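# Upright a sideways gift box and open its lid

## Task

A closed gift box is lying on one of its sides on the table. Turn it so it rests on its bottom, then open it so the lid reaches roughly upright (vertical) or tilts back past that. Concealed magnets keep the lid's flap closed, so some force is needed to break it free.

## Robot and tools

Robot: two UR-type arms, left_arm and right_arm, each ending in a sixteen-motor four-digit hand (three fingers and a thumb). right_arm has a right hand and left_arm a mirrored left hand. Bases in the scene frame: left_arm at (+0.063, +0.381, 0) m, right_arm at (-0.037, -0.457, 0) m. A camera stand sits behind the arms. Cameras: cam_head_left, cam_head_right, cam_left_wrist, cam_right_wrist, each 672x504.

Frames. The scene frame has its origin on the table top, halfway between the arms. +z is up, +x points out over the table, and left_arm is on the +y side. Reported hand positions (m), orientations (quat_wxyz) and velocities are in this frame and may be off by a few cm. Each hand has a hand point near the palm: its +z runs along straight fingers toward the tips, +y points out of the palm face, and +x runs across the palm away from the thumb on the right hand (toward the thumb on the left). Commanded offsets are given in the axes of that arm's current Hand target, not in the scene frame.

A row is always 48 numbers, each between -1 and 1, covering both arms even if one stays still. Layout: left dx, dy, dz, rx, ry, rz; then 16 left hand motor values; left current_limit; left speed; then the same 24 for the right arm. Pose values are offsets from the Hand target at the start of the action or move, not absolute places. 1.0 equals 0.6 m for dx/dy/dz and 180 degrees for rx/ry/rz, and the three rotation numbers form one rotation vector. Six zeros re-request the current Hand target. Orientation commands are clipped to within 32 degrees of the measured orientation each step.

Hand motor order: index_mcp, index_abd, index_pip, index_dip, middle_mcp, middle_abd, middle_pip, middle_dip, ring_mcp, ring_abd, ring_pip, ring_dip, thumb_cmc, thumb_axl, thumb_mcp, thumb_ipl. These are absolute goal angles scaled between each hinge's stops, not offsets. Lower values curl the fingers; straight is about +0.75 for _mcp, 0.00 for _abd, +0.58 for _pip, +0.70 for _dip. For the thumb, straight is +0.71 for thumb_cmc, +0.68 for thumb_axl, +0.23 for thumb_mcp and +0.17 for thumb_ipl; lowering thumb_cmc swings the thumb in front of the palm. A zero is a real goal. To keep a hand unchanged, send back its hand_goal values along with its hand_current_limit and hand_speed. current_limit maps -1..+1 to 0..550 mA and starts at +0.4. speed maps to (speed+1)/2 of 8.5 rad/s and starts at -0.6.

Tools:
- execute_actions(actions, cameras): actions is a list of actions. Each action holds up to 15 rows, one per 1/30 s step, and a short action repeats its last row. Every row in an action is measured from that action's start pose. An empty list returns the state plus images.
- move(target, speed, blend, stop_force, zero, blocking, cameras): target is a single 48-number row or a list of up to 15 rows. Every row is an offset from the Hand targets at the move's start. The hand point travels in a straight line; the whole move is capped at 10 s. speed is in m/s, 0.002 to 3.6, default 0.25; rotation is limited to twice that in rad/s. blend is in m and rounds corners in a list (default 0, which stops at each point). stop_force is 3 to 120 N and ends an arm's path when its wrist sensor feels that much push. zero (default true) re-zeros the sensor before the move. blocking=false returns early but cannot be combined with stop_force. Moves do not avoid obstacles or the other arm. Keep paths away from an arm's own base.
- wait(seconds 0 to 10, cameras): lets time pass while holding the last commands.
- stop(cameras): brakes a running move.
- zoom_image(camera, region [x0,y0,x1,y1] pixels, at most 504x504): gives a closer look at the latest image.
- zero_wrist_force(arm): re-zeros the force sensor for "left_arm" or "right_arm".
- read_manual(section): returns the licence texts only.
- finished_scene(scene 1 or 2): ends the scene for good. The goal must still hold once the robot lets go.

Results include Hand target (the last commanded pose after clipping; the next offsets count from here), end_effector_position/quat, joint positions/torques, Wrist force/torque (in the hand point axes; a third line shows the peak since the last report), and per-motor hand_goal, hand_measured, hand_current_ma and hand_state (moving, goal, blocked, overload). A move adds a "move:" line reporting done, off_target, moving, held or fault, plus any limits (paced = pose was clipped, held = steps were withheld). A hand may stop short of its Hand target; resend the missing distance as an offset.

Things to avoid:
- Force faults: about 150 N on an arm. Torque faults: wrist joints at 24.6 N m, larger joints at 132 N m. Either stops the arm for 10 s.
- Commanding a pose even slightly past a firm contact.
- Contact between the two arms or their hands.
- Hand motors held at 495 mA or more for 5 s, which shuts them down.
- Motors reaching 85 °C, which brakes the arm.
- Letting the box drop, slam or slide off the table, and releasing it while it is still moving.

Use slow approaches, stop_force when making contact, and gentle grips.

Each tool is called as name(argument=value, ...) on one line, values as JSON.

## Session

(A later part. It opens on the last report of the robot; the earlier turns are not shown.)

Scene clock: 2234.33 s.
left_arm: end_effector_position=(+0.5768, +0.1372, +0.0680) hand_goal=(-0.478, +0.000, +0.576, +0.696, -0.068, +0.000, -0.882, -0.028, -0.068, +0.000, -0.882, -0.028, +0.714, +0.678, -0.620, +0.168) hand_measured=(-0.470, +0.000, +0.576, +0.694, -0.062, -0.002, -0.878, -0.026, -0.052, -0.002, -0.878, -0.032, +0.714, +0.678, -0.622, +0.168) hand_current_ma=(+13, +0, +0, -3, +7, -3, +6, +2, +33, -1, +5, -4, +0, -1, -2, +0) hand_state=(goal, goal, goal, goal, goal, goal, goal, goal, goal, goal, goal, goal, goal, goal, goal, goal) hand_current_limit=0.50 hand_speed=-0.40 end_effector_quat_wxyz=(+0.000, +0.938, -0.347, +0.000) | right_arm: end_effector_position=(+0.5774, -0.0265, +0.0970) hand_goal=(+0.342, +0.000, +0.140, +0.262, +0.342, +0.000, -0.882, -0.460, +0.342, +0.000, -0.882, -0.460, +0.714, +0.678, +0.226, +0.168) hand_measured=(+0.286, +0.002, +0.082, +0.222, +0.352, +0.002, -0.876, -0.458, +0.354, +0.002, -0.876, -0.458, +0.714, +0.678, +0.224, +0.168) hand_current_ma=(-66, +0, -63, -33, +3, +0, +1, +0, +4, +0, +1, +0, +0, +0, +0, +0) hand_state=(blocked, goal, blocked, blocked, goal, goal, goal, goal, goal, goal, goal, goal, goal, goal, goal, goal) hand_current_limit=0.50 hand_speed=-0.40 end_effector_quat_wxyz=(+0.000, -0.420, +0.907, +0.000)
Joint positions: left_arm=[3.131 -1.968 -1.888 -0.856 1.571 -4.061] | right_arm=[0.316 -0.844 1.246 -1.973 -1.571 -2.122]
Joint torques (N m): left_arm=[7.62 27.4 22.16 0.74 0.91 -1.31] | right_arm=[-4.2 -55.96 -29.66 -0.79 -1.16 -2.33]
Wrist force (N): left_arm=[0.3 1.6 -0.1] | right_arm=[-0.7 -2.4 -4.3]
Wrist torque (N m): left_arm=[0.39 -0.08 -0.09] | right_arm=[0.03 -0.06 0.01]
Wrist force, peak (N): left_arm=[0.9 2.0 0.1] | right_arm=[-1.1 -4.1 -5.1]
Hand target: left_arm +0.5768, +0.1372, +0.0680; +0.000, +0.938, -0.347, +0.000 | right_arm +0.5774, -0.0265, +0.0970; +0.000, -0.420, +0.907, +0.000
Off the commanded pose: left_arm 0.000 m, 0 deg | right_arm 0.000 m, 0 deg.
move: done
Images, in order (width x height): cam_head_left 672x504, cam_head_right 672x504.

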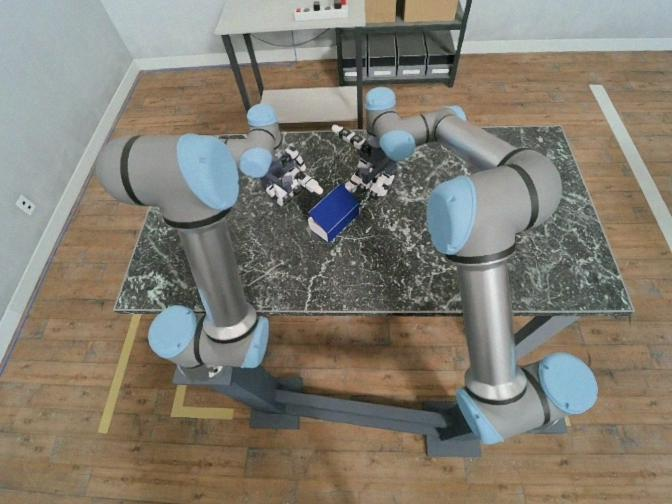

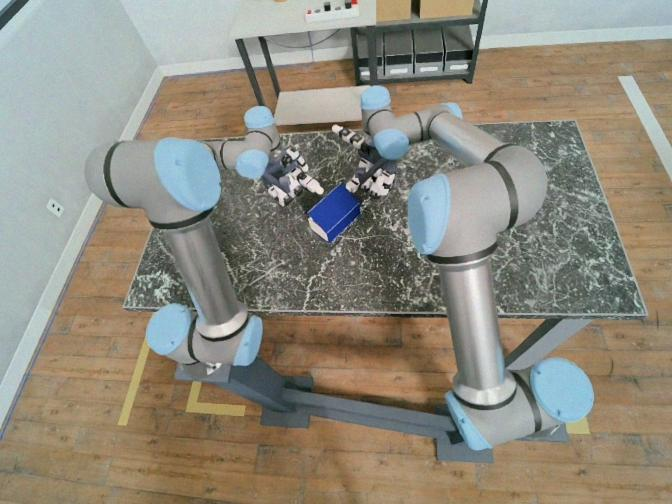

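move(target=[[0,0.0833,0,0,0,0,-0.479,0,0.576,0.696,-0.068,0,-0.882,-0.028,-0.068,0,-0.882,-0.028,0.714,0.678,-0.62,0.168,0.5,-0.4,0,0,0.005,0,0,0,0.342,0,0.139,0.261,0.342,0,-0.882,-0.46,0.342,0,-0.882,-0.46,0.714,0.678,0.226,0.168,0.5,-0.4],[0,0.1167,-0.0033,0,0,0,-0.479,0,0.576,0.696,-0.068,0,-0.882,-0.028,-0.068,0,-0.882,-0.028,0.714,0.678,-0.62,0.168,0.5,-0.4,0,0,0.005,0,0,0,0.342,0,0.139,0.261,0.342,0,-0.882,-0.46,0.342,0,-0.882,-0.46,0.714,0.678,0.226,0.168,0.5,-0.4],[0,0.136,-0.0217,0,0,0,-0.479,0,0.576,0.696,-0.068,0,-0.882,-0.028,-0.068,0,-0.882,-0.028,0.714,0.678,-0.62,0.168,0.5,-0.4,0,0,0.005,0,0,0,0.342,0,0.139,0.261,0.342,0,-0.882,-0.46,0.342,0,-0.882,-0.46,0.714,0.678,0.226,0.168,0.5,-0.4],[0,0.1577,-0.0267,0,0,0,-0.479,0,0.576,0.696,-0.068,0,-0.882,-0.028,-0.068,0,-0.882,-0.028,0.714,0.678,-0.62,0.168,0.5,-0.4,0,0,0.005,0,0,0,0.342,0,0.139,0.261,0.342,0,-0.882,-0.46,0.342,0,-0.882,-0.46,0.714,0.678,0.226,0.168,0.5,-0.4]], speed=0.035, blend=[0.003,0.003,0.003,0], cameras=["cam_head_left","cam_head_right"])

zoom_image(camera="cam_head_left", region=[285, 150, 400, 265])

zoom_image(camera="cam_head_right", region=[285, 150, 400, 265])

Scene clock: 2263.03 s.
left_arm: end_effector_position=(+0.5151, +0.0652, +0.0840) hand_goal=(-0.478, +0.000, +0.576, +0.696, -0.068, +0.000, -0.882, -0.028, -0.068, +0.000, -0.882, -0.028, +0.714, +0.678, -0.620, +0.168) hand_measured=(-0.460, +0.000, +0.582, +0.696, -0.062, -0.002, -0.878, -0.026, -0.052, -0.002, -0.878, -0.032, +0.714, +0.678, -0.622, +0.168) hand_current_ma=(+36, +0, +8, +1, +7, -3, +6, +2, +33, -1, +5, -4, +0, -1, -2, +0) hand_state=(goal, goal, goal, goal, goal, goal, goal, goal, goal, goal, goal, goal, goal, goal, goal, goal) hand_current_limit=0.50 hand_speed=-0.40 end_effector_quat_wxyz=(+0.000, +0.938, -0.347, +0.000) | right_arm: end_effector_position=(+0.5773, -0.0265, +0.0940) hand_goal=(+0.342, +0.000, +0.140, +0.262, +0.342, +0.000, -0.882, -0.460, +0.342, +0.000, -0.882, -0.460, +0.714, +0.678, +0.226, +0.168) hand_measured=(+0.344, +0.000, +0.140, +0.260, +0.352, +0.002, -0.876, -0.458, +0.354, +0.002, -0.876, -0.458, +0.714, +0.678, +0.224, +0.168) hand_current_ma=(+0, +0, +0, +0, +3, +0, +1, +0, +4, +0, +1, +0, +0, +0, +0, +0) hand_state=(goal, goal, goal, goal, goal, goal, goal, goal, goal, goal, goal, goal, goal, goal, goal, goal) hand_current_limit=0.50 hand_speed=-0.40 end_effector_quat_wxyz=(+0.000, -0.420, +0.907, +0.000)
Joint positions: left_arm=[2.985 -1.88 -1.966 -0.867 1.571 -4.207] | right_arm=[0.316 -0.841 1.249 -1.979 -1.571 -2.122]
Joint torques (N m): left_arm=[8.57 23.01 18.69 2.09 1.37 1.82] | right_arm=[10.87 -57.85 -29.36 -2.91 -1.2 -1.87]
Wrist force (N): left_arm=[0.5 1.6 -0.1] | right_arm=[-0.8 -0.7 -0.2]
Wrist torque (N m): left_arm=[0.44 -0.06 0.03] | right_arm=[0.10 0.10 -0.06]
Wrist force, peak (N): left_arm=[0.4 2.3 -0.5] | right_arm=[-1.0 -4.3 -5.6]
Hand target: left_arm +0.5153, +0.0653, +0.0839; +0.000, +0.938, -0.347, +0.000 | right_arm +0.5774, -0.0265, +0.0940; +0.000, -0.420, +0.907, +0.000
Off the commanded pose: left_arm 0.000 m, 0 deg | right_arm 0.000 m, 0 deg.
move: done
Images, in order (width x height): cam_head_left 672x504, cam_head_right 672x504.

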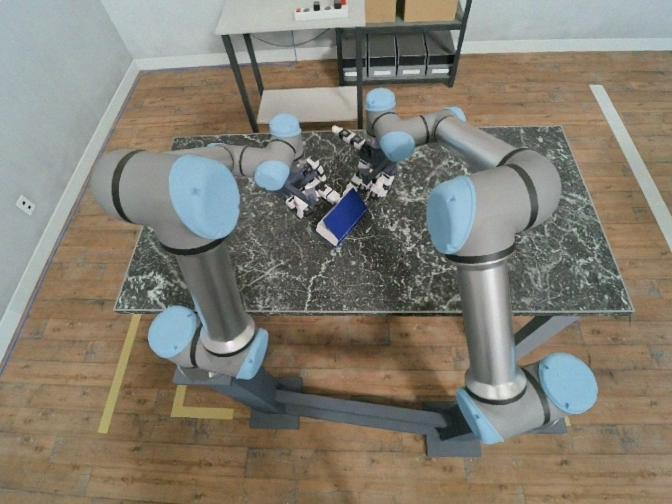

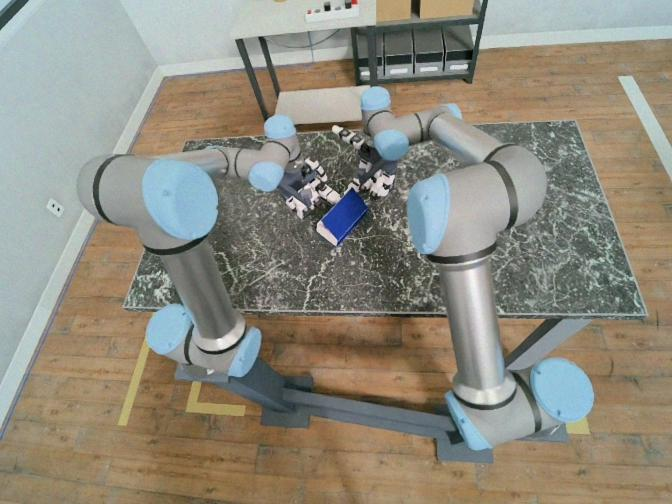

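Scaled by 4.383.

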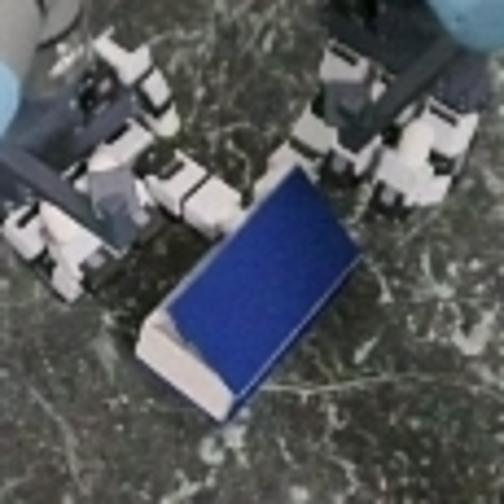

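Scaled by 4.383.

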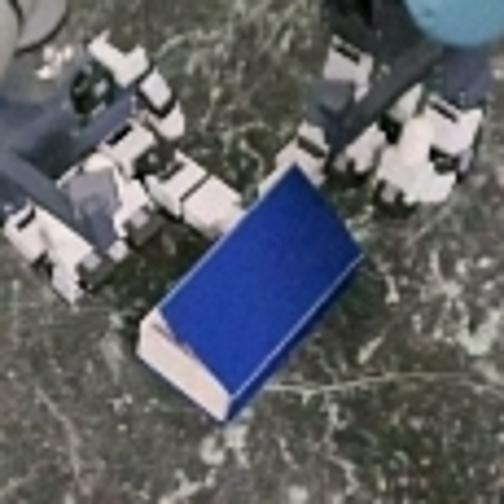

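move(target=[[0,-0.06,0,0,0,0,-0.479,0,0.576,0.696,-0.068,0,-0.882,-0.028,-0.068,0,-0.882,-0.028,0.714,0.678,-0.62,0.168,0.5,-0.4,0,0,0,0,0,0,0.342,0,0.139,0.261,0.342,0,-0.882,-0.46,0.342,0,-0.882,-0.46,0.714,0.678,0.226,0.168,0.5,-0.4],[0,-0.13,0.02,0,0,0,-0.479,0,0.576,0.696,-0.068,0,-0.882,-0.028,-0.068,0,-0.882,-0.028,0.714,0.678,-0.62,0.168,0.5,-0.4,0,-0.03,-0.05,0,0,0,0.342,0,0.139,0.261,0.342,0,-0.882,-0.46,0.342,0,-0.882,-0.46,0.714,0.678,0.226,0.168,0.5,-0.4]], speed=0.04, blend=[0.003,0], cameras=["cam_head_left","cam_head_right"])

zoom_image(camera="cam_head_left", region=[295, 165, 385, 255])

zoom_image(camera="cam_head_right", region=[295, 165, 385, 255])

Scene clock: 2306.23 s.
left_arm: end_effector_position=(+0.5661, +0.1247, +0.0719) hand_goal=(-0.478, +0.000, +0.576, +0.696, -0.068, +0.000, -0.882, -0.028, -0.068, +0.000, -0.882, -0.028, +0.714, +0.678, -0.620, +0.168) hand_measured=(-0.460, +0.000, +0.582, +0.696, -0.062, -0.002, -0.878, -0.026, -0.052, -0.002, -0.878, -0.032, +0.714, +0.678, -0.622, +0.168) hand_current_ma=(+36, +0, +9, +1, +7, -3, +6, +2, +33, -1, +5, -4, +0, -1, -2, +0) hand_state=(goal, goal, goal, goal, goal, goal, goal, goal, goal, goal, goal, goal, goal, goal, goal, goal) hand_current_limit=0.50 hand_speed=-0.40 end_effector_quat_wxyz=(+0.000, +0.938, -0.347, +0.000) | right_arm: end_effector_position=(+0.5912, -0.0382, +0.1242) hand_goal=(+0.342, +0.000, +0.140, +0.262, +0.342, +0.000, -0.882, -0.460, +0.342, +0.000, -0.882, -0.460, +0.714, +0.678, +0.226, +0.168) hand_measured=(+0.344, +0.000, +0.140, +0.260, +0.352, +0.002, -0.876, -0.458, +0.354, +0.002, -0.876, -0.458, +0.714, +0.678, +0.224, +0.168) hand_current_ma=(+0, +0, +0, +0, +3, +0, +1, +0, +4, +0, +1, +0, +0, +0, +0, +0) hand_state=(goal, goal, goal, goal, goal, goal, goal, goal, goal, goal, goal, goal, goal, goal, goal, goal) hand_current_limit=0.50 hand_speed=-0.40 end_effector_quat_wxyz=(+0.000, -0.420, +0.907, +0.000) end_effector_velocity=(+0.000, +0.000, -0.001) end_effector_angular_velocity=(+0.000, -0.002, +0.001)
Joint positions: left_arm=[3.107 -1.949 -1.903 -0.859 1.571 -4.084] | right_arm=[0.296 -0.852 1.187 -1.905 -1.571 -2.142]
Joint velocities: left_arm=[within noise] | right_arm=[0.001 0 0.004 -0.005 -0.001 0]
Joint torques (N m): left_arm=[-8.13 41.27 11.46 2.32 -1.6 -1.78] | right_arm=[4.38 -50.08 -12.05 -3.68 -0.44 -0.47]
Wrist force (N): left_arm=[0.7 1.6 0.1] | right_arm=[-0.5 -0.8 -0.5]
Wrist torque (N m): left_arm=[0.36 -0.10 -0.04] | right_arm=[0.11 0.13 0.02]
Wrist force, peak (N): left_arm=[0.6 2.3 0.1] | right_arm=[-0.7 -1.0 0.1]
Hand target: left_arm +0.5660, +0.1246, +0.0720; +0.000, +0.938, -0.347, +0.000 | right_arm +0.5911, -0.0381, +0.1240; +0.000, -0.420, +0.907, +0.000
Off the commanded pose: left_arm 0.000 m, 0 deg | right_arm 0.000 m, 0 deg.
move: done
Images, in order (width x height): cam_head_left 672x504, cam_head_right 672x504.

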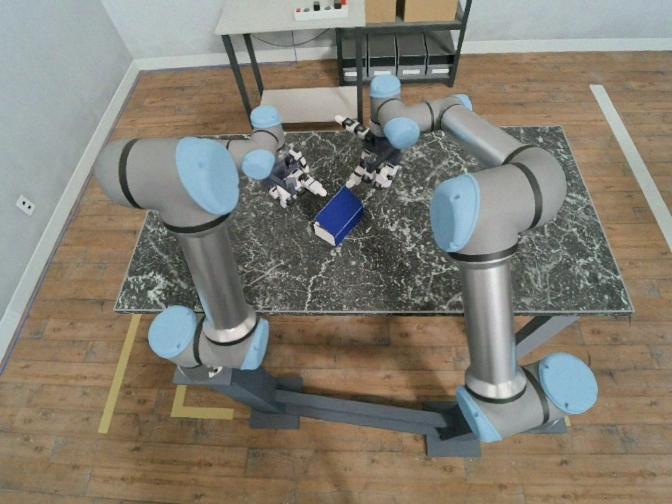

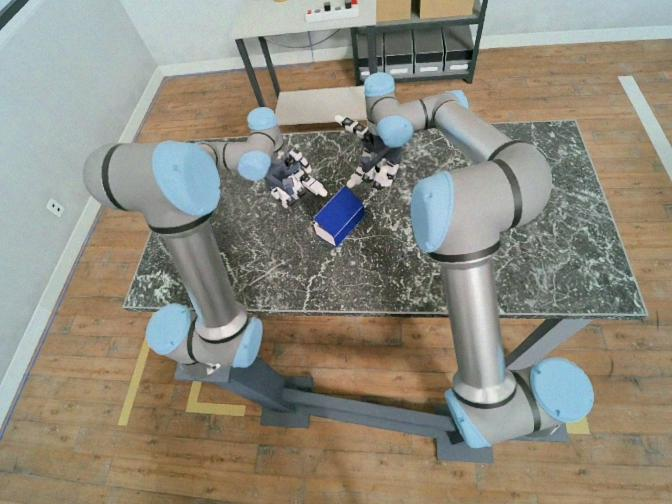

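Scaled by 5.600.

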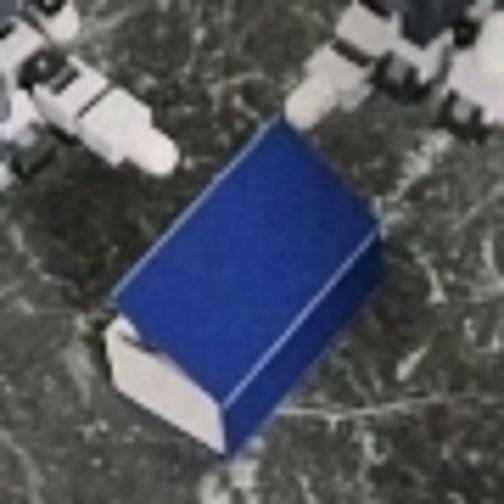

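Scaled by 5.600.

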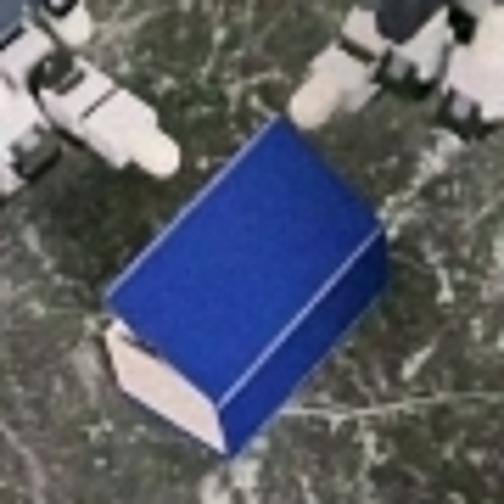

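move(target=[[-0.038,0.0032,0.0198,0,0,-0.033,-0.479,0,0.576,0.696,-0.068,0,-0.882,-0.028,-0.068,0,-0.882,-0.028,0.714,0.678,-0.62,0.168,0.5,-0.4,0.0187,-0.0208,0.01,0,0,-0.033,0.342,0,0.139,0.261,0.342,0,-0.882,-0.46,0.342,0,-0.882,-0.46,0.714,0.678,0.226,0.168,0.7,-0.4],[-0.038,0.0032,0.0198,0,0,-0.033,-0.479,0,0.576,0.696,-0.068,0,-0.882,-0.028,-0.068,0,-0.882,-0.028,0.714,0.678,-0.62,0.168,0.5,-0.4,0.0257,0.0455,0.01,0,0,-0.033,0.342,0,0.139,0.261,0.342,0,-0.882,-0.46,0.342,0,-0.882,-0.46,0.714,0.678,0.226,0.168,0.7,-0.4]], speed=[0.1,0.05], blend=[0.003,0])

move(target=[0,0,0,0,0,0,-0.479,0,0.576,0.696,-0.068,0,-0.882,-0.028,-0.068,0,-0.882,-0.028,0.714,0.678,-0.62,0.168,0.5,-0.4,0,0,0.05,0,0,0,0.342,0,0.139,0.261,0.342,0,-0.882,-0.46,0.342,0,-0.882,-0.46,0.714,0.678,0.226,0.168,0.7,-0.4], speed=0.015, stop_force=9, cameras=["cam_head_left","cam_head_right"])

zoom_image(camera="cam_head_left", region=[295, 165, 385, 255])

zoom_image(camera="cam_head_right", region=[295, 165, 385, 255])

Scene clock: 2341.13 s.
left_arm: end_effector_position=(+0.5474, +0.1380, +0.0601) hand_goal=(-0.478, +0.000, +0.576, +0.696, -0.068, +0.000, -0.882, -0.028, -0.068, +0.000, -0.882, -0.028, +0.714, +0.678, -0.620, +0.168) hand_measured=(-0.460, +0.000, +0.582, +0.696, -0.062, -0.002, -0.878, -0.026, -0.052, -0.002, -0.878, -0.032, +0.714, +0.678, -0.622, +0.168) hand_current_ma=(+36, +0, +9, +1, +7, -3, +6, +2, +33, -1, +5, -4, +0, -1, -2, +0) hand_state=(goal, goal, goal, goal, goal, goal, goal, goal, goal, goal, goal, goal, goal, goal, goal, goal) hand_current_limit=0.50 hand_speed=-0.40 end_effector_quat_wxyz=(+0.000, +0.955, -0.298, +0.000) | right_arm: end_effector_position=(+0.5602, -0.0321, +0.1180) hand_goal=(+0.342, +0.000, +0.140, +0.262, +0.342, +0.000, -0.882, -0.460, +0.342, +0.000, -0.882, -0.460, +0.714, +0.678, +0.226, +0.168) hand_measured=(+0.344, +0.000, +0.140, +0.260, +0.352, +0.002, -0.876, -0.458, +0.354, +0.002, -0.876, -0.458, +0.714, +0.678, +0.224, +0.168) hand_current_ma=(+0, +0, +0, +0, +3, +0, +1, +0, +4, +0, +1, +0, +0, +0, +0, +0) hand_state=(goal, goal, goal, goal, goal, goal, goal, goal, goal, goal, goal, goal, goal, goal, goal, goal) hand_current_limit=0.70 hand_speed=-0.40 end_effector_quat_wxyz=(+0.000, -0.467, +0.884, +0.000)
Joint positions: left_arm=[3.135 -1.91 -2.004 -0.798 1.571 -4.16] | right_arm=[0.32 -0.884 1.259 -1.946 -1.571 -2.221]
Joint torques (N m): left_arm=[-9.01 23.75 12.77 1.25 -1.85 -0.39] | right_arm=[-9.19 -40.14 -32.02 -1.03 1.53 -2.46]
Wrist force (N): left_arm=[0.4 1.6 0.0] | right_arm=[-0.6 -0.9 -0.1]
Wrist torque (N m): left_arm=[0.38 -0.05 -0.09] | right_arm=[0.04 0.11 -0.11]
Wrist force, peak (N): left_arm=[1.2 1.9 -0.2] | right_arm=[-0.7 -1.5 0.0]
Hand target: left_arm +0.5474, +0.1379, +0.0601; +0.000, +0.955, -0.298, +0.000 | right_arm +0.5603, -0.0322, +0.1180; +0.000, -0.467, +0.884, +0.000
Off the commanded pose: left_arm 0.000 m, 0 deg | right_arm 0.000 m, 0 deg.
move: done

Scene clock: 2344.37 s.
left_arm: end_effector_position=(+0.5474, +0.1379, +0.0601) hand_goal=(-0.478, +0.000, +0.576, +0.696, -0.068, +0.000, -0.882, -0.028, -0.068, +0.000, -0.882, -0.028, +0.714, +0.678, -0.620, +0.168) hand_measured=(-0.460, +0.000, +0.582, +0.696, -0.062, -0.002, -0.878, -0.026, -0.052, -0.002, -0.878, -0.032, +0.714, +0.678, -0.622, +0.168) hand_current_ma=(+36, +0, +9, +1, +7, -3, +6, +2, +33, -1, +5, -4, +0, -1, -2, +0) hand_state=(goal, goal, goal, goal, goal, goal, goal, goal, goal, goal, goal, goal, goal, goal, goal, goal) hand_current_limit=0.50 hand_speed=-0.40 end_effector_quat_wxyz=(+0.000, +0.955, -0.298, +0.000) | right_arm: end_effector_position=(+0.5603, -0.0322, +0.0880) hand_goal=(+0.342, +0.000, +0.140, +0.262, +0.342, +0.000, -0.882, -0.460, +0.342, +0.000, -0.882, -0.460, +0.714, +0.678, +0.226, +0.168) hand_measured=(+0.242, +0.004, +0.048, +0.204, +0.352, +0.002, -0.876, -0.458, +0.354, +0.002, -0.876, -0.458, +0.714, +0.678, +0.224, +0.168) hand_current_ma=(-188, +0, -144, -64, +3, +0, +1, +0, +4, +0, +1, +0, +0, +0, +0, +0) hand_state=(blocked, goal, blocked, blocked, goal, goal, goal, goal, goal, goal, goal, goal, goal, goal, goal, goal) hand_current_limit=0.70 hand_speed=-0.40 end_effector_quat_wxyz=(+0.000, -0.467, +0.884, +0.000)
Joint positions: left_arm=[3.135 -1.91 -2.004 -0.798 1.571 -4.16] | right_arm=[0.32 -0.855 1.291 -2.007 -1.571 -2.221]
Joint torques (N m): left_arm=[-8.98 24.06 13.11 3.1 -1.92 -1.3] | right_arm=[-4.66 -53.82 -27.22 -0.12 -1.03 -2.45]
Wrist force (N): left_arm=[0.5 1.7 -0.1] | right_arm=[-0.9 -4.0 -6.6]
Wrist torque (N m): left_arm=[0.41 -0.07 -0.08] | right_arm=[-0.11 -0.06 0.03]
Wrist force, peak (N): left_arm=[0.6 2.1 -0.2] | right_arm=[-1.1 -4.4 -7.2]
Hand target: left_arm +0.5474, +0.1379, +0.0601; +0.000, +0.955, -0.298, +0.000 | right_arm +0.5603, -0.0322, +0.0880; +0.000, -0.467, +0.884, +0.000
Off the commanded pose: left_arm 0.000 m, 0 deg | right_arm 0.000 m, 0 deg.
move: done
Images, in order (width x height): cam_head_left 672x504, cam_head_right 672x504.

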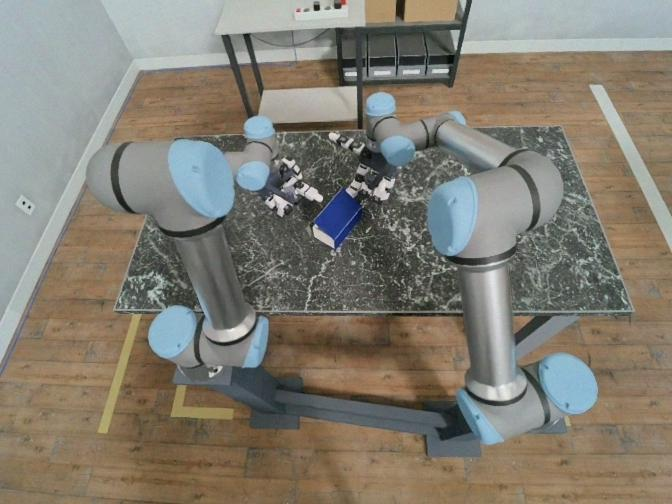

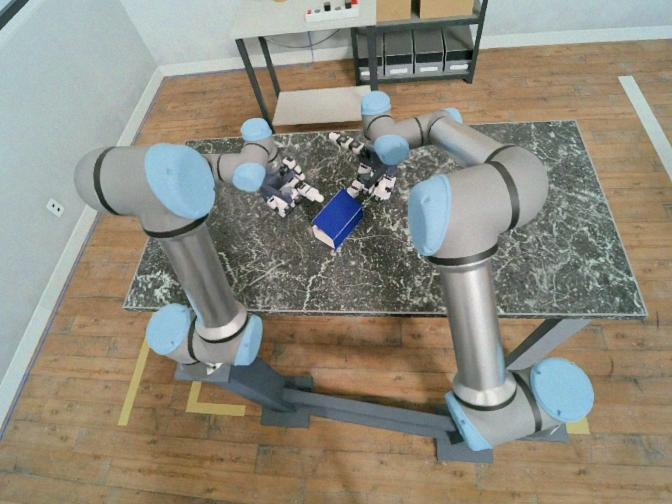

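Scaled by 5.600.

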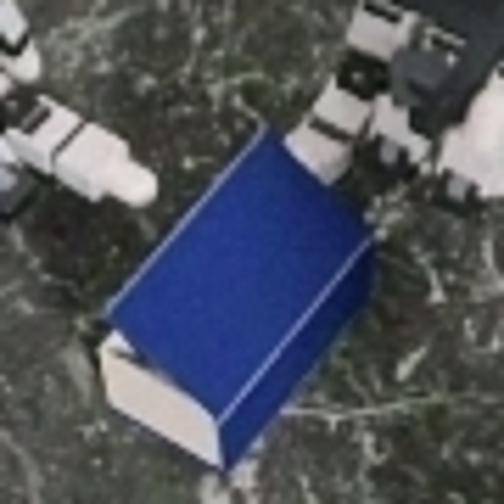

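Scaled by 5.600.

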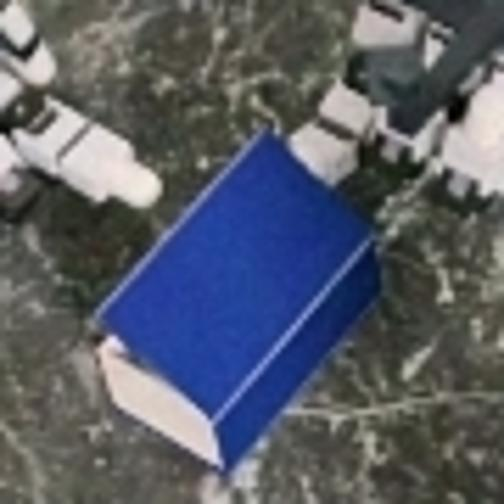

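move(target=[[0,0.0975,0,0,0,0,-0.479,0,0.576,0.696,-0.068,0,-0.882,-0.028,-0.068,0,-0.882,-0.028,0.714,0.678,-0.62,0.168,0.5,-0.4,0,0,0,0,0,0,0.342,0,0.139,0.261,0.342,0,-0.882,-0.46,0.342,0,-0.882,-0.46,0.714,0.678,0.226,0.168,0.7,-0.4],[0,0.1225,-0.0048,0,0,0,-0.479,0,0.576,0.696,-0.068,0,-0.882,-0.028,-0.068,0,-0.882,-0.028,0.714,0.678,-0.62,0.168,0.5,-0.4,0,0,0,0,0,0,0.342,0,0.139,0.261,0.342,0,-0.882,-0.46,0.342,0,-0.882,-0.46,0.714,0.678,0.226,0.168,0.7,-0.4],[0,0.1392,-0.0165,0,0,0,-0.479,0,0.576,0.696,-0.068,0,-0.882,-0.028,-0.068,0,-0.882,-0.028,0.714,0.678,-0.62,0.168,0.5,-0.4,0,0,0,0,0,0,0.342,0,0.139,0.261,0.342,0,-0.882,-0.46,0.342,0,-0.882,-0.46,0.714,0.678,0.226,0.168,0.7,-0.4],[0,0.1585,-0.0348,0,0,0,-0.479,0,0.576,0.696,-0.068,0,-0.882,-0.028,-0.068,0,-0.882,-0.028,0.714,0.678,-0.62,0.168,0.5,-0.4,0,0,0,0,0,0,0.342,0,0.139,0.261,0.342,0,-0.882,-0.46,0.342,0,-0.882,-0.46,0.714,0.678,0.226,0.168,0.7,-0.4]], speed=0.035, blend=[0.002,0.002,0.003,0], cameras=["cam_head_left","cam_head_right"])

zoom_image(camera="cam_head_left", region=[295, 165, 385, 255])

zoom_image(camera="cam_head_right", region=[295, 165, 385, 255])

Scene clock: 2378.87 s.
left_arm: end_effector_position=(+0.4933, +0.0596, +0.0811) hand_goal=(-0.478, +0.000, +0.576, +0.696, -0.068, +0.000, -0.882, -0.028, -0.068, +0.000, -0.882, -0.028, +0.714, +0.678, -0.620, +0.168) hand_measured=(-0.452, +0.006, +0.586, +0.698, -0.062, -0.002, -0.878, -0.026, -0.052, -0.002, -0.878, -0.032, +0.714, +0.678, -0.622, +0.168) hand_current_ma=(+62, +8, +17, +1, +7, -3, +6, +2, +33, -1, +5, -4, +0, -1, -2, +0) hand_state=(blocked, goal, goal, goal, goal, goal, goal, goal, goal, goal, goal, goal, goal, goal, goal, goal) hand_current_limit=0.50 hand_speed=-0.40 end_effector_quat_wxyz=(+0.000, +0.955, -0.298, +0.000) end_effector_velocity=(+0.001, +0.001, -0.001) end_effector_angular_velocity=(+0.000, -0.002, -0.001) | right_arm: end_effector_position=(+0.5603, -0.0322, +0.0880) hand_goal=(+0.342, +0.000, +0.140, +0.262, +0.342, +0.000, -0.882, -0.460, +0.342, +0.000, -0.882, -0.460, +0.714, +0.678, +0.226, +0.168) hand_measured=(+0.242, -0.020, +0.048, +0.204, +0.352, +0.002, -0.876, -0.458, +0.354, +0.002, -0.876, -0.458, +0.714, +0.678, +0.224, +0.168) hand_current_ma=(-193, -7, -144, -64, +3, +0, +1, +0, +4, +0, +1, +0, +0, +0, +0, +0) hand_state=(blocked, blocked, blocked, blocked, goal, goal, goal, goal, goal, goal, goal, goal, goal, goal, goal, goal) hand_current_limit=0.70 hand_speed=-0.40 end_effector_quat_wxyz=(+0.000, -0.467, +0.884, +0.000)
Joint positions: left_arm=[2.968 -1.832 -2.042 -0.837 1.571 -4.327] | right_arm=[0.32 -0.855 1.291 -2.007 -1.571 -2.221]
Joint velocities: left_arm=[0.003 -0.003 0 0.005 0 0.003] | right_arm=[within noise]
Joint torques (N m): left_arm=[7.9 21.12 15.36 4.22 1.2 1.93] | right_arm=[2.22 -53.44 -27.63 -1.67 -1.22 -1.95]
Wrist force (N): left_arm=[0.8 1.6 0.1] | right_arm=[0.6 -0.5 -4.6]
Wrist torque (N m): left_arm=[0.44 -0.09 0.02] | right_arm=[-0.15 0.03 -0.09]
Wrist force, peak (N): left_arm=[0.6 2.1 0.1] | right_arm=[-0.9 -4.1 -7.0]
Hand target: left_arm +0.4934, +0.0597, +0.0809; +0.000, +0.955, -0.298, +0.000 | right_arm +0.5603, -0.0322, +0.0880; +0.000, -0.467, +0.884, +0.000
Off the commanded pose: left_arm 0.000 m, 0 deg | right_arm 0.000 m, 0 deg.
move: done
Images, in order (width x height): cam_head_left 672x504, cam_head_right 672x504.

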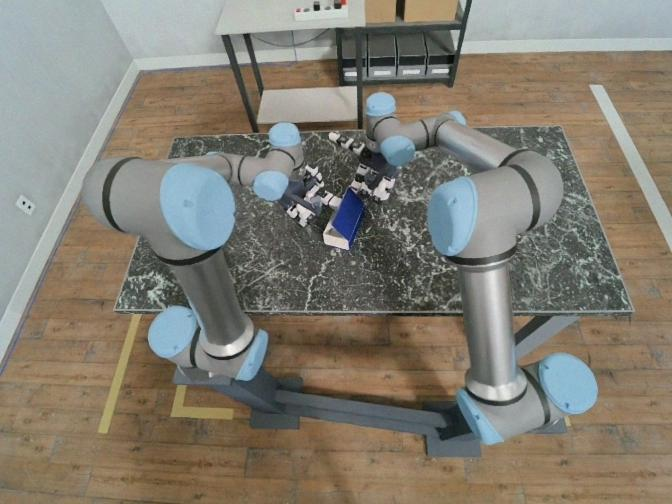

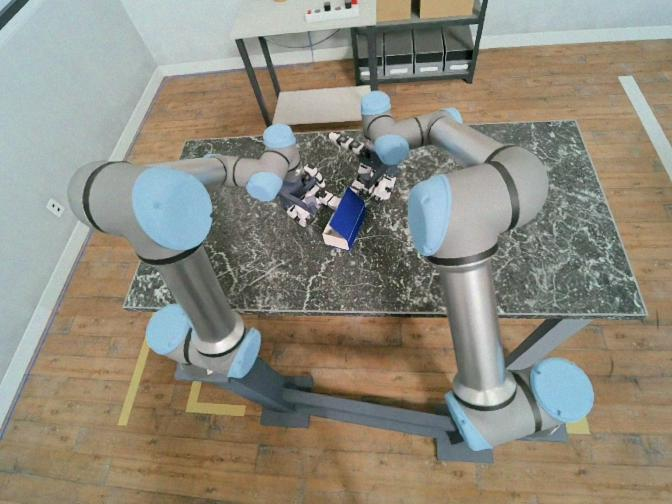

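Scaled by 5.600.

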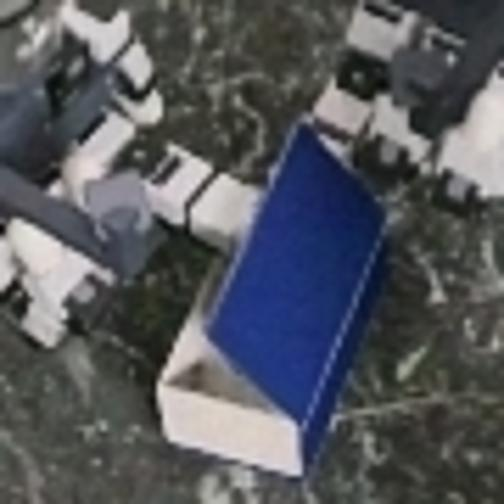

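Scaled by 5.600.

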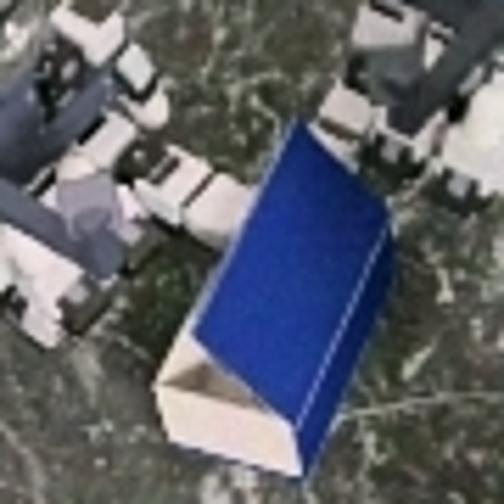

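move(target=[[0.0304,-0.0135,0.01,0,0,-0.093,-0.479,0,0.576,0.696,-0.068,0,-0.882,-0.028,-0.068,0,-0.882,-0.028,0.714,0.678,-0.62,0.168,0.5,-0.4,0,0,0,0,0,0,0.342,0,0.139,0.261,0.342,0,-0.882,-0.46,0.342,0,-0.882,-0.46,0.714,0.678,0.226,0.168,0.7,-0.4],[0.0407,0.021,0,0,0,-0.093,-0.479,0,0.576,0.696,-0.068,0,-0.882,-0.028,-0.068,0,-0.882,-0.028,0.714,0.678,-0.62,0.168,0.5,-0.4,0,0,0,0,0,0,0.342,0,0.139,0.261,0.342,0,-0.882,-0.46,0.342,0,-0.882,-0.46,0.714,0.678,0.226,0.168,0.7,-0.4],[0.0469,0.0417,-0.005,0,0,-0.093,-0.479,0,0.576,0.696,-0.068,0,-0.882,-0.028,-0.068,0,-0.882,-0.028,0.714,0.678,-0.62,0.168,0.5,-0.4,0,0,0,0,0,0,0.342,0,0.139,0.261,0.342,0,-0.882,-0.46,0.342,0,-0.882,-0.46,0.714,0.678,0.226,0.168,0.7,-0.4]], speed=[0.08,0.03,0.03], blend=[0.002,0.002,0], cameras=["cam_head_left","cam_head_right"])

zoom_image(camera="cam_head_left", region=[295, 165, 385, 255])

zoom_image(camera="cam_head_right", region=[295, 165, 385, 255])

Scene clock: 2430.80 s.
left_arm: end_effector_position=(+0.5023, +0.0230, +0.0840) hand_goal=(-0.478, +0.000, +0.576, +0.696, -0.068, +0.000, -0.882, -0.028, -0.068, +0.000, -0.882, -0.028, +0.714, +0.678, -0.620, +0.168) hand_measured=(-0.468, +0.002, +0.578, +0.696, -0.062, -0.002, -0.878, -0.026, -0.052, -0.002, -0.878, -0.032, +0.714, +0.678, -0.622, +0.168) hand_current_ma=(+19, +2, +1, +0, +7, -3, +6, +2, +33, -1, +5, -4, +0, -1, -2, +0) hand_state=(goal, goal, goal, goal, goal, goal, goal, goal, goal, goal, goal, goal, goal, goal, goal, goal) hand_current_limit=0.50 hand_speed=-0.40 end_effector_quat_wxyz=(+0.000, +0.988, -0.155, +0.000) end_effector_velocity=(+0.000, +0.002, -0.001) end_effector_angular_velocity=(+0.001, +0.002, -0.002) | right_arm: end_effector_position=(+0.5603, -0.0322, +0.0880) hand_goal=(+0.342, +0.000, +0.140, +0.262, +0.342, +0.000, -0.882, -0.460, +0.342, +0.000, -0.882, -0.460, +0.714, +0.678, +0.226, +0.168) hand_measured=(+0.242, -0.020, +0.048, +0.204, +0.352, +0.002, -0.876, -0.458, +0.354, +0.002, -0.876, -0.458, +0.714, +0.678, +0.224, +0.168) hand_current_ma=(-193, -7, -144, -64, +3, +0, +1, +0, +4, +0, +1, +0, +0, +0, +0, +0) hand_state=(blocked, blocked, blocked, blocked, goal, goal, goal, goal, goal, goal, goal, goal, goal, goal, goal, goal) hand_current_limit=0.70 hand_speed=-0.40 end_effector_quat_wxyz=(+0.000, -0.467, +0.884, +0.000)
Joint positions: left_arm=[2.899 -1.83 -2.035 -0.847 1.571 -4.688] | right_arm=[0.32 -0.855 1.291 -2.007 -1.571 -2.221]
Joint velocities: left_arm=[0.003 0 -0.002 0 0 0.005] | right_arm=[within noise]
Joint torques (N m): left_arm=[9.3 21.72 12.98 3.36 1.3 2.02] | right_arm=[9.47 -51.2 -27.75 -2.77 -1.18 -1.47]
Wrist force (N): left_arm=[0.7 1.5 -0.3] | right_arm=[0.7 -0.5 -5.0]
Wrist torque (N m): left_arm=[0.44 -0.09 0.03] | right_arm=[-0.11 0.03 -0.07]
Wrist force, peak (N): left_arm=[0.8 2.2 -0.2] | right_arm=[0.5 -0.4 -5.3]
Hand target: left_arm +0.5023, +0.0231, +0.0839; +0.000, +0.988, -0.155, +0.000 | right_arm +0.5603, -0.0322, +0.0880; +0.000, -0.467, +0.884, +0.000
Off the commanded pose: left_arm 0.000 m, 0 deg | right_arm 0.000 m, 0 deg.
move: done
Images, in order (width x height): cam_head_left 672x504, cam_head_right 672x504.

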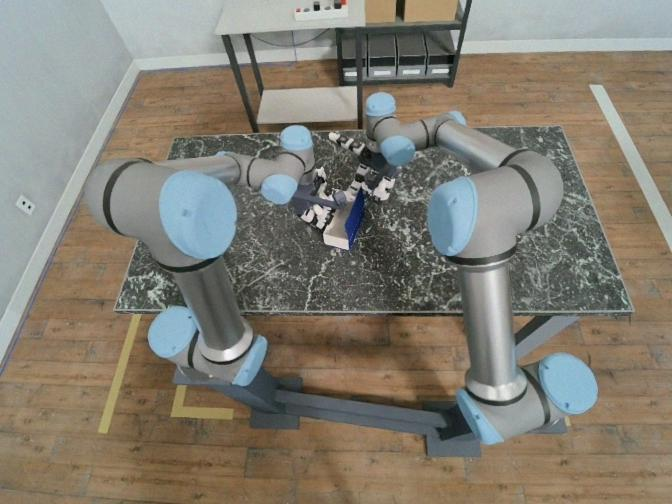

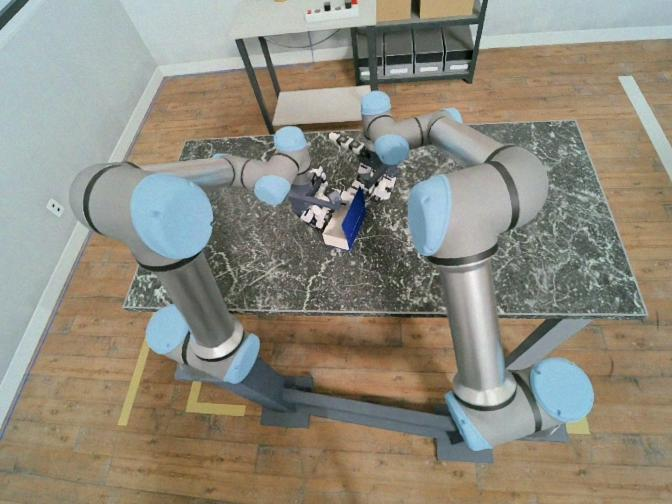

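Scaled by 5.600.

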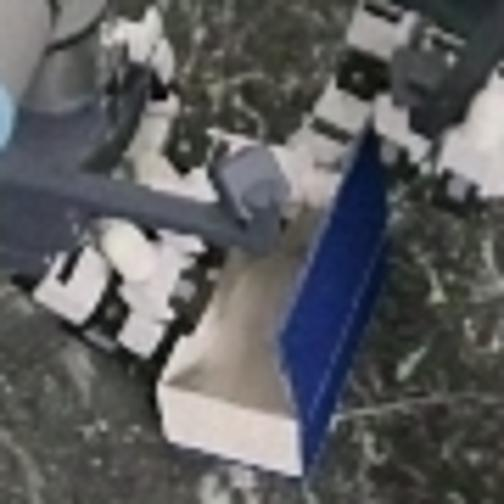

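Scaled by 5.600.

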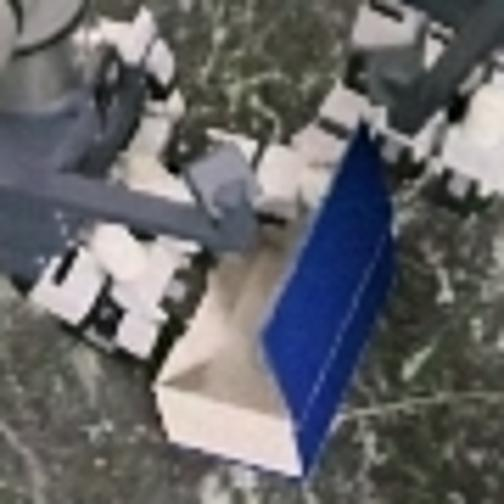

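move(target=[0,0.03,-0.0033,0,0,0,-0.479,0,0.576,0.696,-0.068,0,-0.882,-0.028,-0.068,0,-0.882,-0.028,0.714,0.678,-0.62,0.168,0.5,-0.4,0,0,0,0,0,0,0.342,0,0.139,0.261,0.342,0,-0.882,-0.46,0.342,0,-0.882,-0.46,0.714,0.678,0.226,0.168,0.7,-0.4], speed=0.03, cameras=["cam_head_left","cam_head_right"])

zoom_image(camera="cam_head_left", region=[295, 165, 385, 255])

zoom_image(camera="cam_head_right", region=[295, 165, 385, 255])

Scene clock: 2448.57 s.
left_arm: end_effector_position=(+0.4968, +0.0058, +0.0859) hand_goal=(-0.478, +0.000, +0.576, +0.696, -0.068, +0.000, -0.882, -0.028, -0.068, +0.000, -0.882, -0.028, +0.714, +0.678, -0.620, +0.168) hand_measured=(-0.462, +0.006, +0.582, +0.698, -0.060, -0.002, -0.878, -0.026, -0.052, -0.002, -0.878, -0.032, +0.714, +0.678, -0.622, +0.168) hand_current_ma=(+35, +8, +9, +1, +15, -3, +6, +2, +33, -1, +5, -4, +0, -1, -2, +0) hand_state=(goal, goal, goal, goal, goal, goal, goal, goal, goal, goal, goal, goal, goal, goal, goal, goal) hand_current_limit=0.50 hand_speed=-0.40 end_effector_quat_wxyz=(+0.000, +0.988, -0.155, +0.000) | right_arm: end_effector_position=(+0.5603, -0.0322, +0.0880) hand_goal=(+0.342, +0.000, +0.140, +0.262, +0.342, +0.000, -0.882, -0.460, +0.342, +0.000, -0.882, -0.460, +0.714, +0.678, +0.226, +0.168) hand_measured=(+0.242, -0.020, +0.048, +0.204, +0.352, +0.002, -0.876, -0.458, +0.354, +0.002, -0.876, -0.458, +0.714, +0.678, +0.224, +0.168) hand_current_ma=(-193, -7, -144, -64, +3, +0, +1, +0, +4, +0, +1, +0, +0, +0, +0, +0) hand_state=(blocked, blocked, blocked, blocked, goal, goal, goal, goal, goal, goal, goal, goal, goal, goal, goal, goal) hand_current_limit=0.70 hand_speed=-0.40 end_effector_quat_wxyz=(+0.000, -0.467, +0.884, +0.000)
Joint positions: left_arm=[2.864 -1.836 -2.021 -0.855 1.571 -4.723] | right_arm=[0.32 -0.855 1.291 -2.007 -1.571 -2.221]
Joint torques (N m): left_arm=[6.51 27.35 11.85 2.09 0.9 1.97] | right_arm=[11.73 -50.67 -27.8 -2.8 -1.13 -1.1]
Wrist force (N): left_arm=[0.7 0.1 -1.0] | right_arm=[0.8 -0.3 -4.9]
Wrist torque (N m): left_arm=[0.47 -0.15 0.05] | right_arm=[-0.08 0.08 -0.11]
Wrist force, peak (N): left_arm=[0.8 2.4 -0.1] | right_arm=[0.6 -0.6 -5.2]
Hand target: left_arm +0.4968, +0.0060, +0.0859; +0.000, +0.988, -0.155, +0.000 | right_arm +0.5603, -0.0322, +0.0880; +0.000, -0.467, +0.884, +0.000
Off the commanded pose: left_arm 0.000 m, 0 deg | right_arm 0.000 m, 0 deg.
move: done
Images, in order (width x height): cam_head_left 672x504, cam_head_right 672x504.

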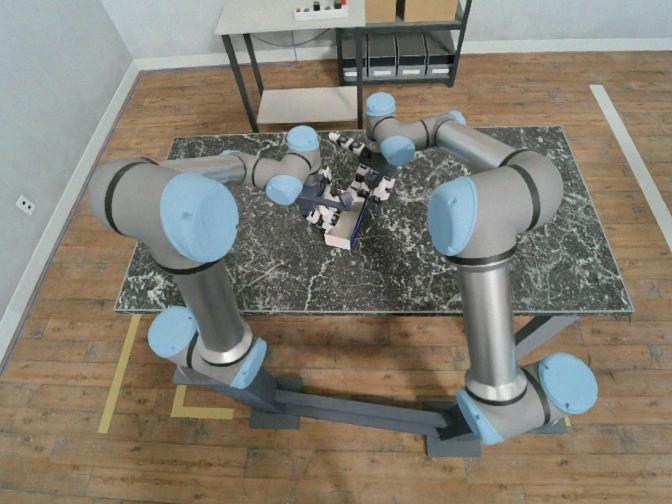

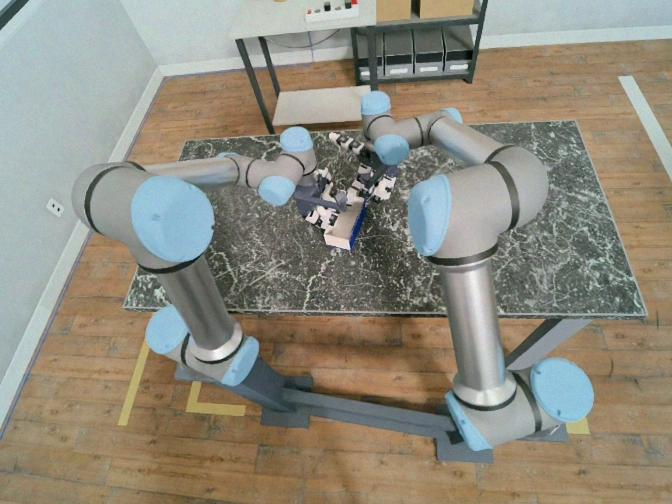

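Scaled by 5.600.

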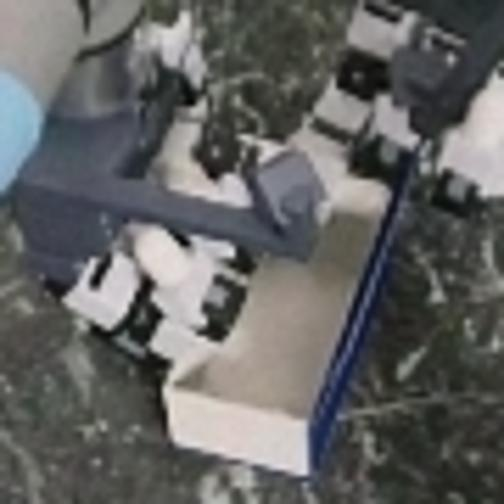

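Scaled by 5.600.

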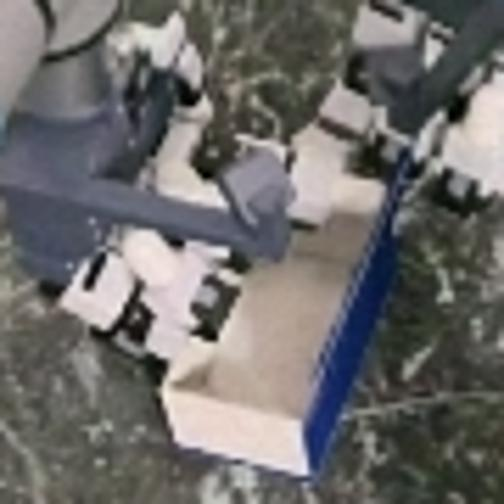

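move(target=[[0,-0.12,0,0,0,0,-0.479,0,0.576,0.696,-0.068,0,-0.882,-0.028,-0.068,0,-0.882,-0.028,0.714,0.678,-0.62,0.168,0.5,-0.4,0,0,0,0,0,0,0.342,0,0.139,0.261,0.342,0,-0.882,-0.46,0.342,0,-0.882,-0.46,0.714,0.678,0.226,0.168,0.7,-0.4],[0,-0.22,-0.05,0,0,0,-0.479,0,0.576,0.696,-0.068,0,-0.882,-0.028,-0.068,0,-0.882,-0.028,0.714,0.678,-0.62,0.168,0.5,-0.4,0,0,-0.06,0,0,0,0.342,0,0.139,0.261,0.342,0,-0.882,-0.46,0.342,0,-0.882,-0.46,0.714,0.678,0.226,0.168,0.7,-0.4],[0,-0.25,-0.05,0,0,0,-0.479,0,0.576,0.696,-0.068,0,-0.882,-0.028,-0.068,0,-0.882,-0.028,0.714,0.678,-0.62,0.168,0.5,-0.4,0,-0.1,-0.1,0,0,0,0.342,0,0.139,0.261,0.342,0,-0.882,-0.46,0.342,0,-0.882,-0.46,0.714,0.678,0.226,0.168,0.7,-0.4]], speed=[0.05,0.06,0.12], blend=[0.003,0.005,0], cameras=["cam_head_left","cam_head_right"])

zoom_image(camera="cam_head_left", region=[305, 175, 385, 255])

zoom_image(camera="cam_head_right", region=[305, 175, 385, 255])

Scene clock: 2466.00 s.
left_arm: end_effector_position=(+0.5429, +0.1488, +0.1159) hand_goal=(-0.478, +0.000, +0.576, +0.696, -0.068, +0.000, -0.882, -0.028, -0.068, +0.000, -0.882, -0.028, +0.714, +0.678, -0.620, +0.168) hand_measured=(-0.462, +0.004, +0.582, +0.698, -0.060, -0.002, -0.878, -0.026, -0.052, -0.002, -0.878, -0.032, +0.714, +0.678, -0.622, +0.168) hand_current_ma=(+35, +3, +9, +1, +15, -3, +6, +2, +33, -1, +5, -4, +0, -1, -2, +0) hand_state=(goal, goal, goal, goal, goal, goal, goal, goal, goal, goal, goal, goal, goal, goal, goal, goal) hand_current_limit=0.50 hand_speed=-0.40 end_effector_quat_wxyz=(+0.000, +0.988, -0.155, +0.000) | right_arm: end_effector_position=(+0.6099, -0.0661, +0.1479) hand_goal=(+0.342, +0.000, +0.140, +0.262, +0.342, +0.000, -0.882, -0.460, +0.342, +0.000, -0.882, -0.460, +0.714, +0.678, +0.226, +0.168) hand_measured=(+0.344, -0.004, +0.140, +0.260, +0.352, +0.002, -0.876, -0.458, +0.354, +0.002, -0.876, -0.458, +0.714, +0.678, +0.224, +0.168) hand_current_ma=(+0, +0, +0, +0, +2, +0, +1, +0, +4, +0, +1, +0, +0, +0, +0, +0) hand_state=(goal, goal, goal, goal, goal, goal, goal, goal, goal, goal, goal, goal, goal, goal, goal, goal) hand_current_limit=0.70 hand_speed=-0.40 end_effector_quat_wxyz=(+0.000, -0.467, +0.884, +0.000)
Joint positions: left_arm=[3.164 -1.747 -2.039 -0.926 1.571 -4.423] | right_arm=[0.258 -0.836 1.095 -1.83 -1.571 -2.284]
Joint torques (N m): left_arm=[-8.61 19.34 24.81 2.55 -1.77 -1.76] | right_arm=[11.36 -60.27 -21.47 -2.54 -0.14 1.98]
Wrist force (N): left_arm=[0.6 1.5 0.0] | right_arm=[-0.3 -0.7 -0.4]
Wrist torque (N m): left_arm=[0.36 -0.07 -0.04] | right_arm=[0.08 0.10 -0.06]
Wrist force, peak (N): left_arm=[0.5 2.9 0.1] | right_arm=[0.8 -0.6 -5.3]
Hand target: left_arm +0.5428, +0.1487, +0.1159; +0.000, +0.988, -0.155, +0.000 | right_arm +0.6098, -0.0661, +0.1480; +0.000, -0.467, +0.884, +0.000
Off the commanded pose: left_arm 0.000 m, 0 deg | right_arm 0.000 m, 0 deg.
move: done
Images, in order (width x height): cam_head_left 672x504, cam_head_right 672x504.

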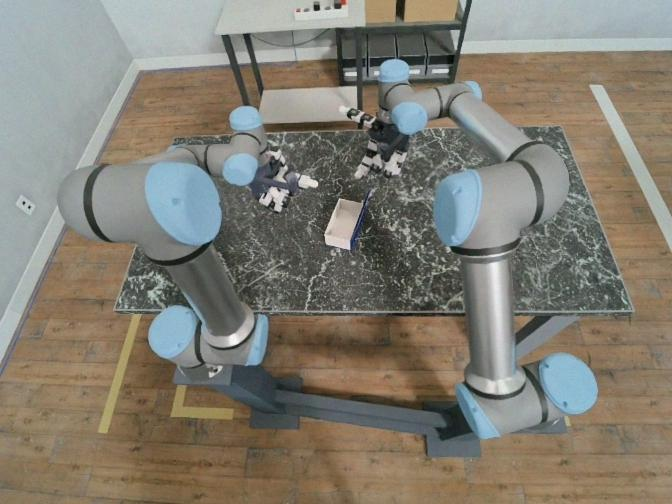

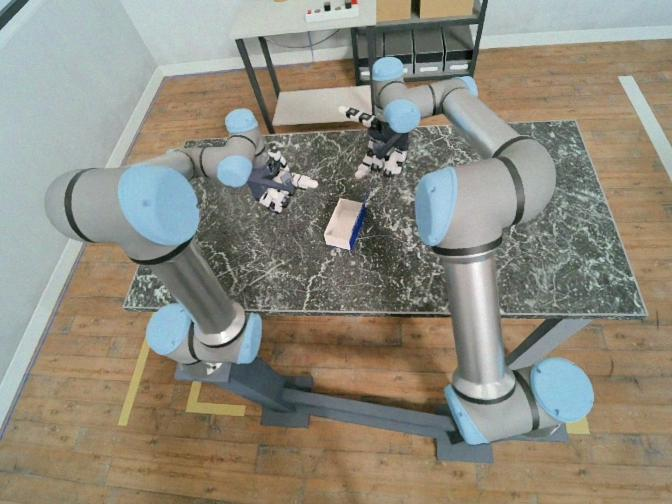

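Scaled by 6.300.

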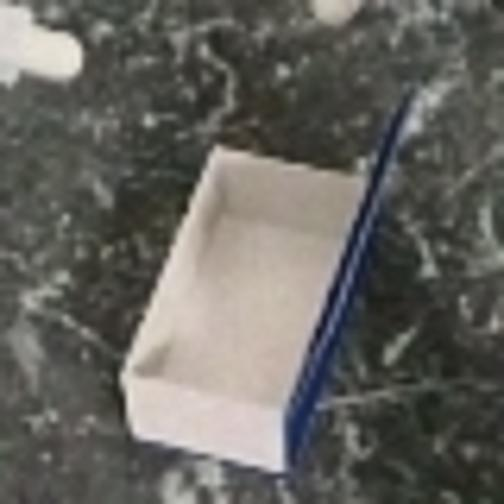

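Scaled by 6.300.

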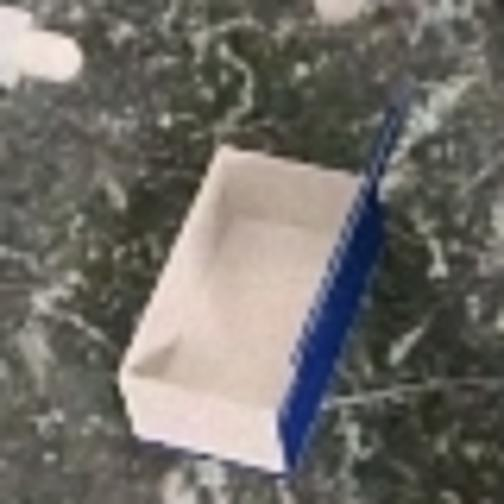

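finished_scene(scene=2)

The scene is finished: the task was done.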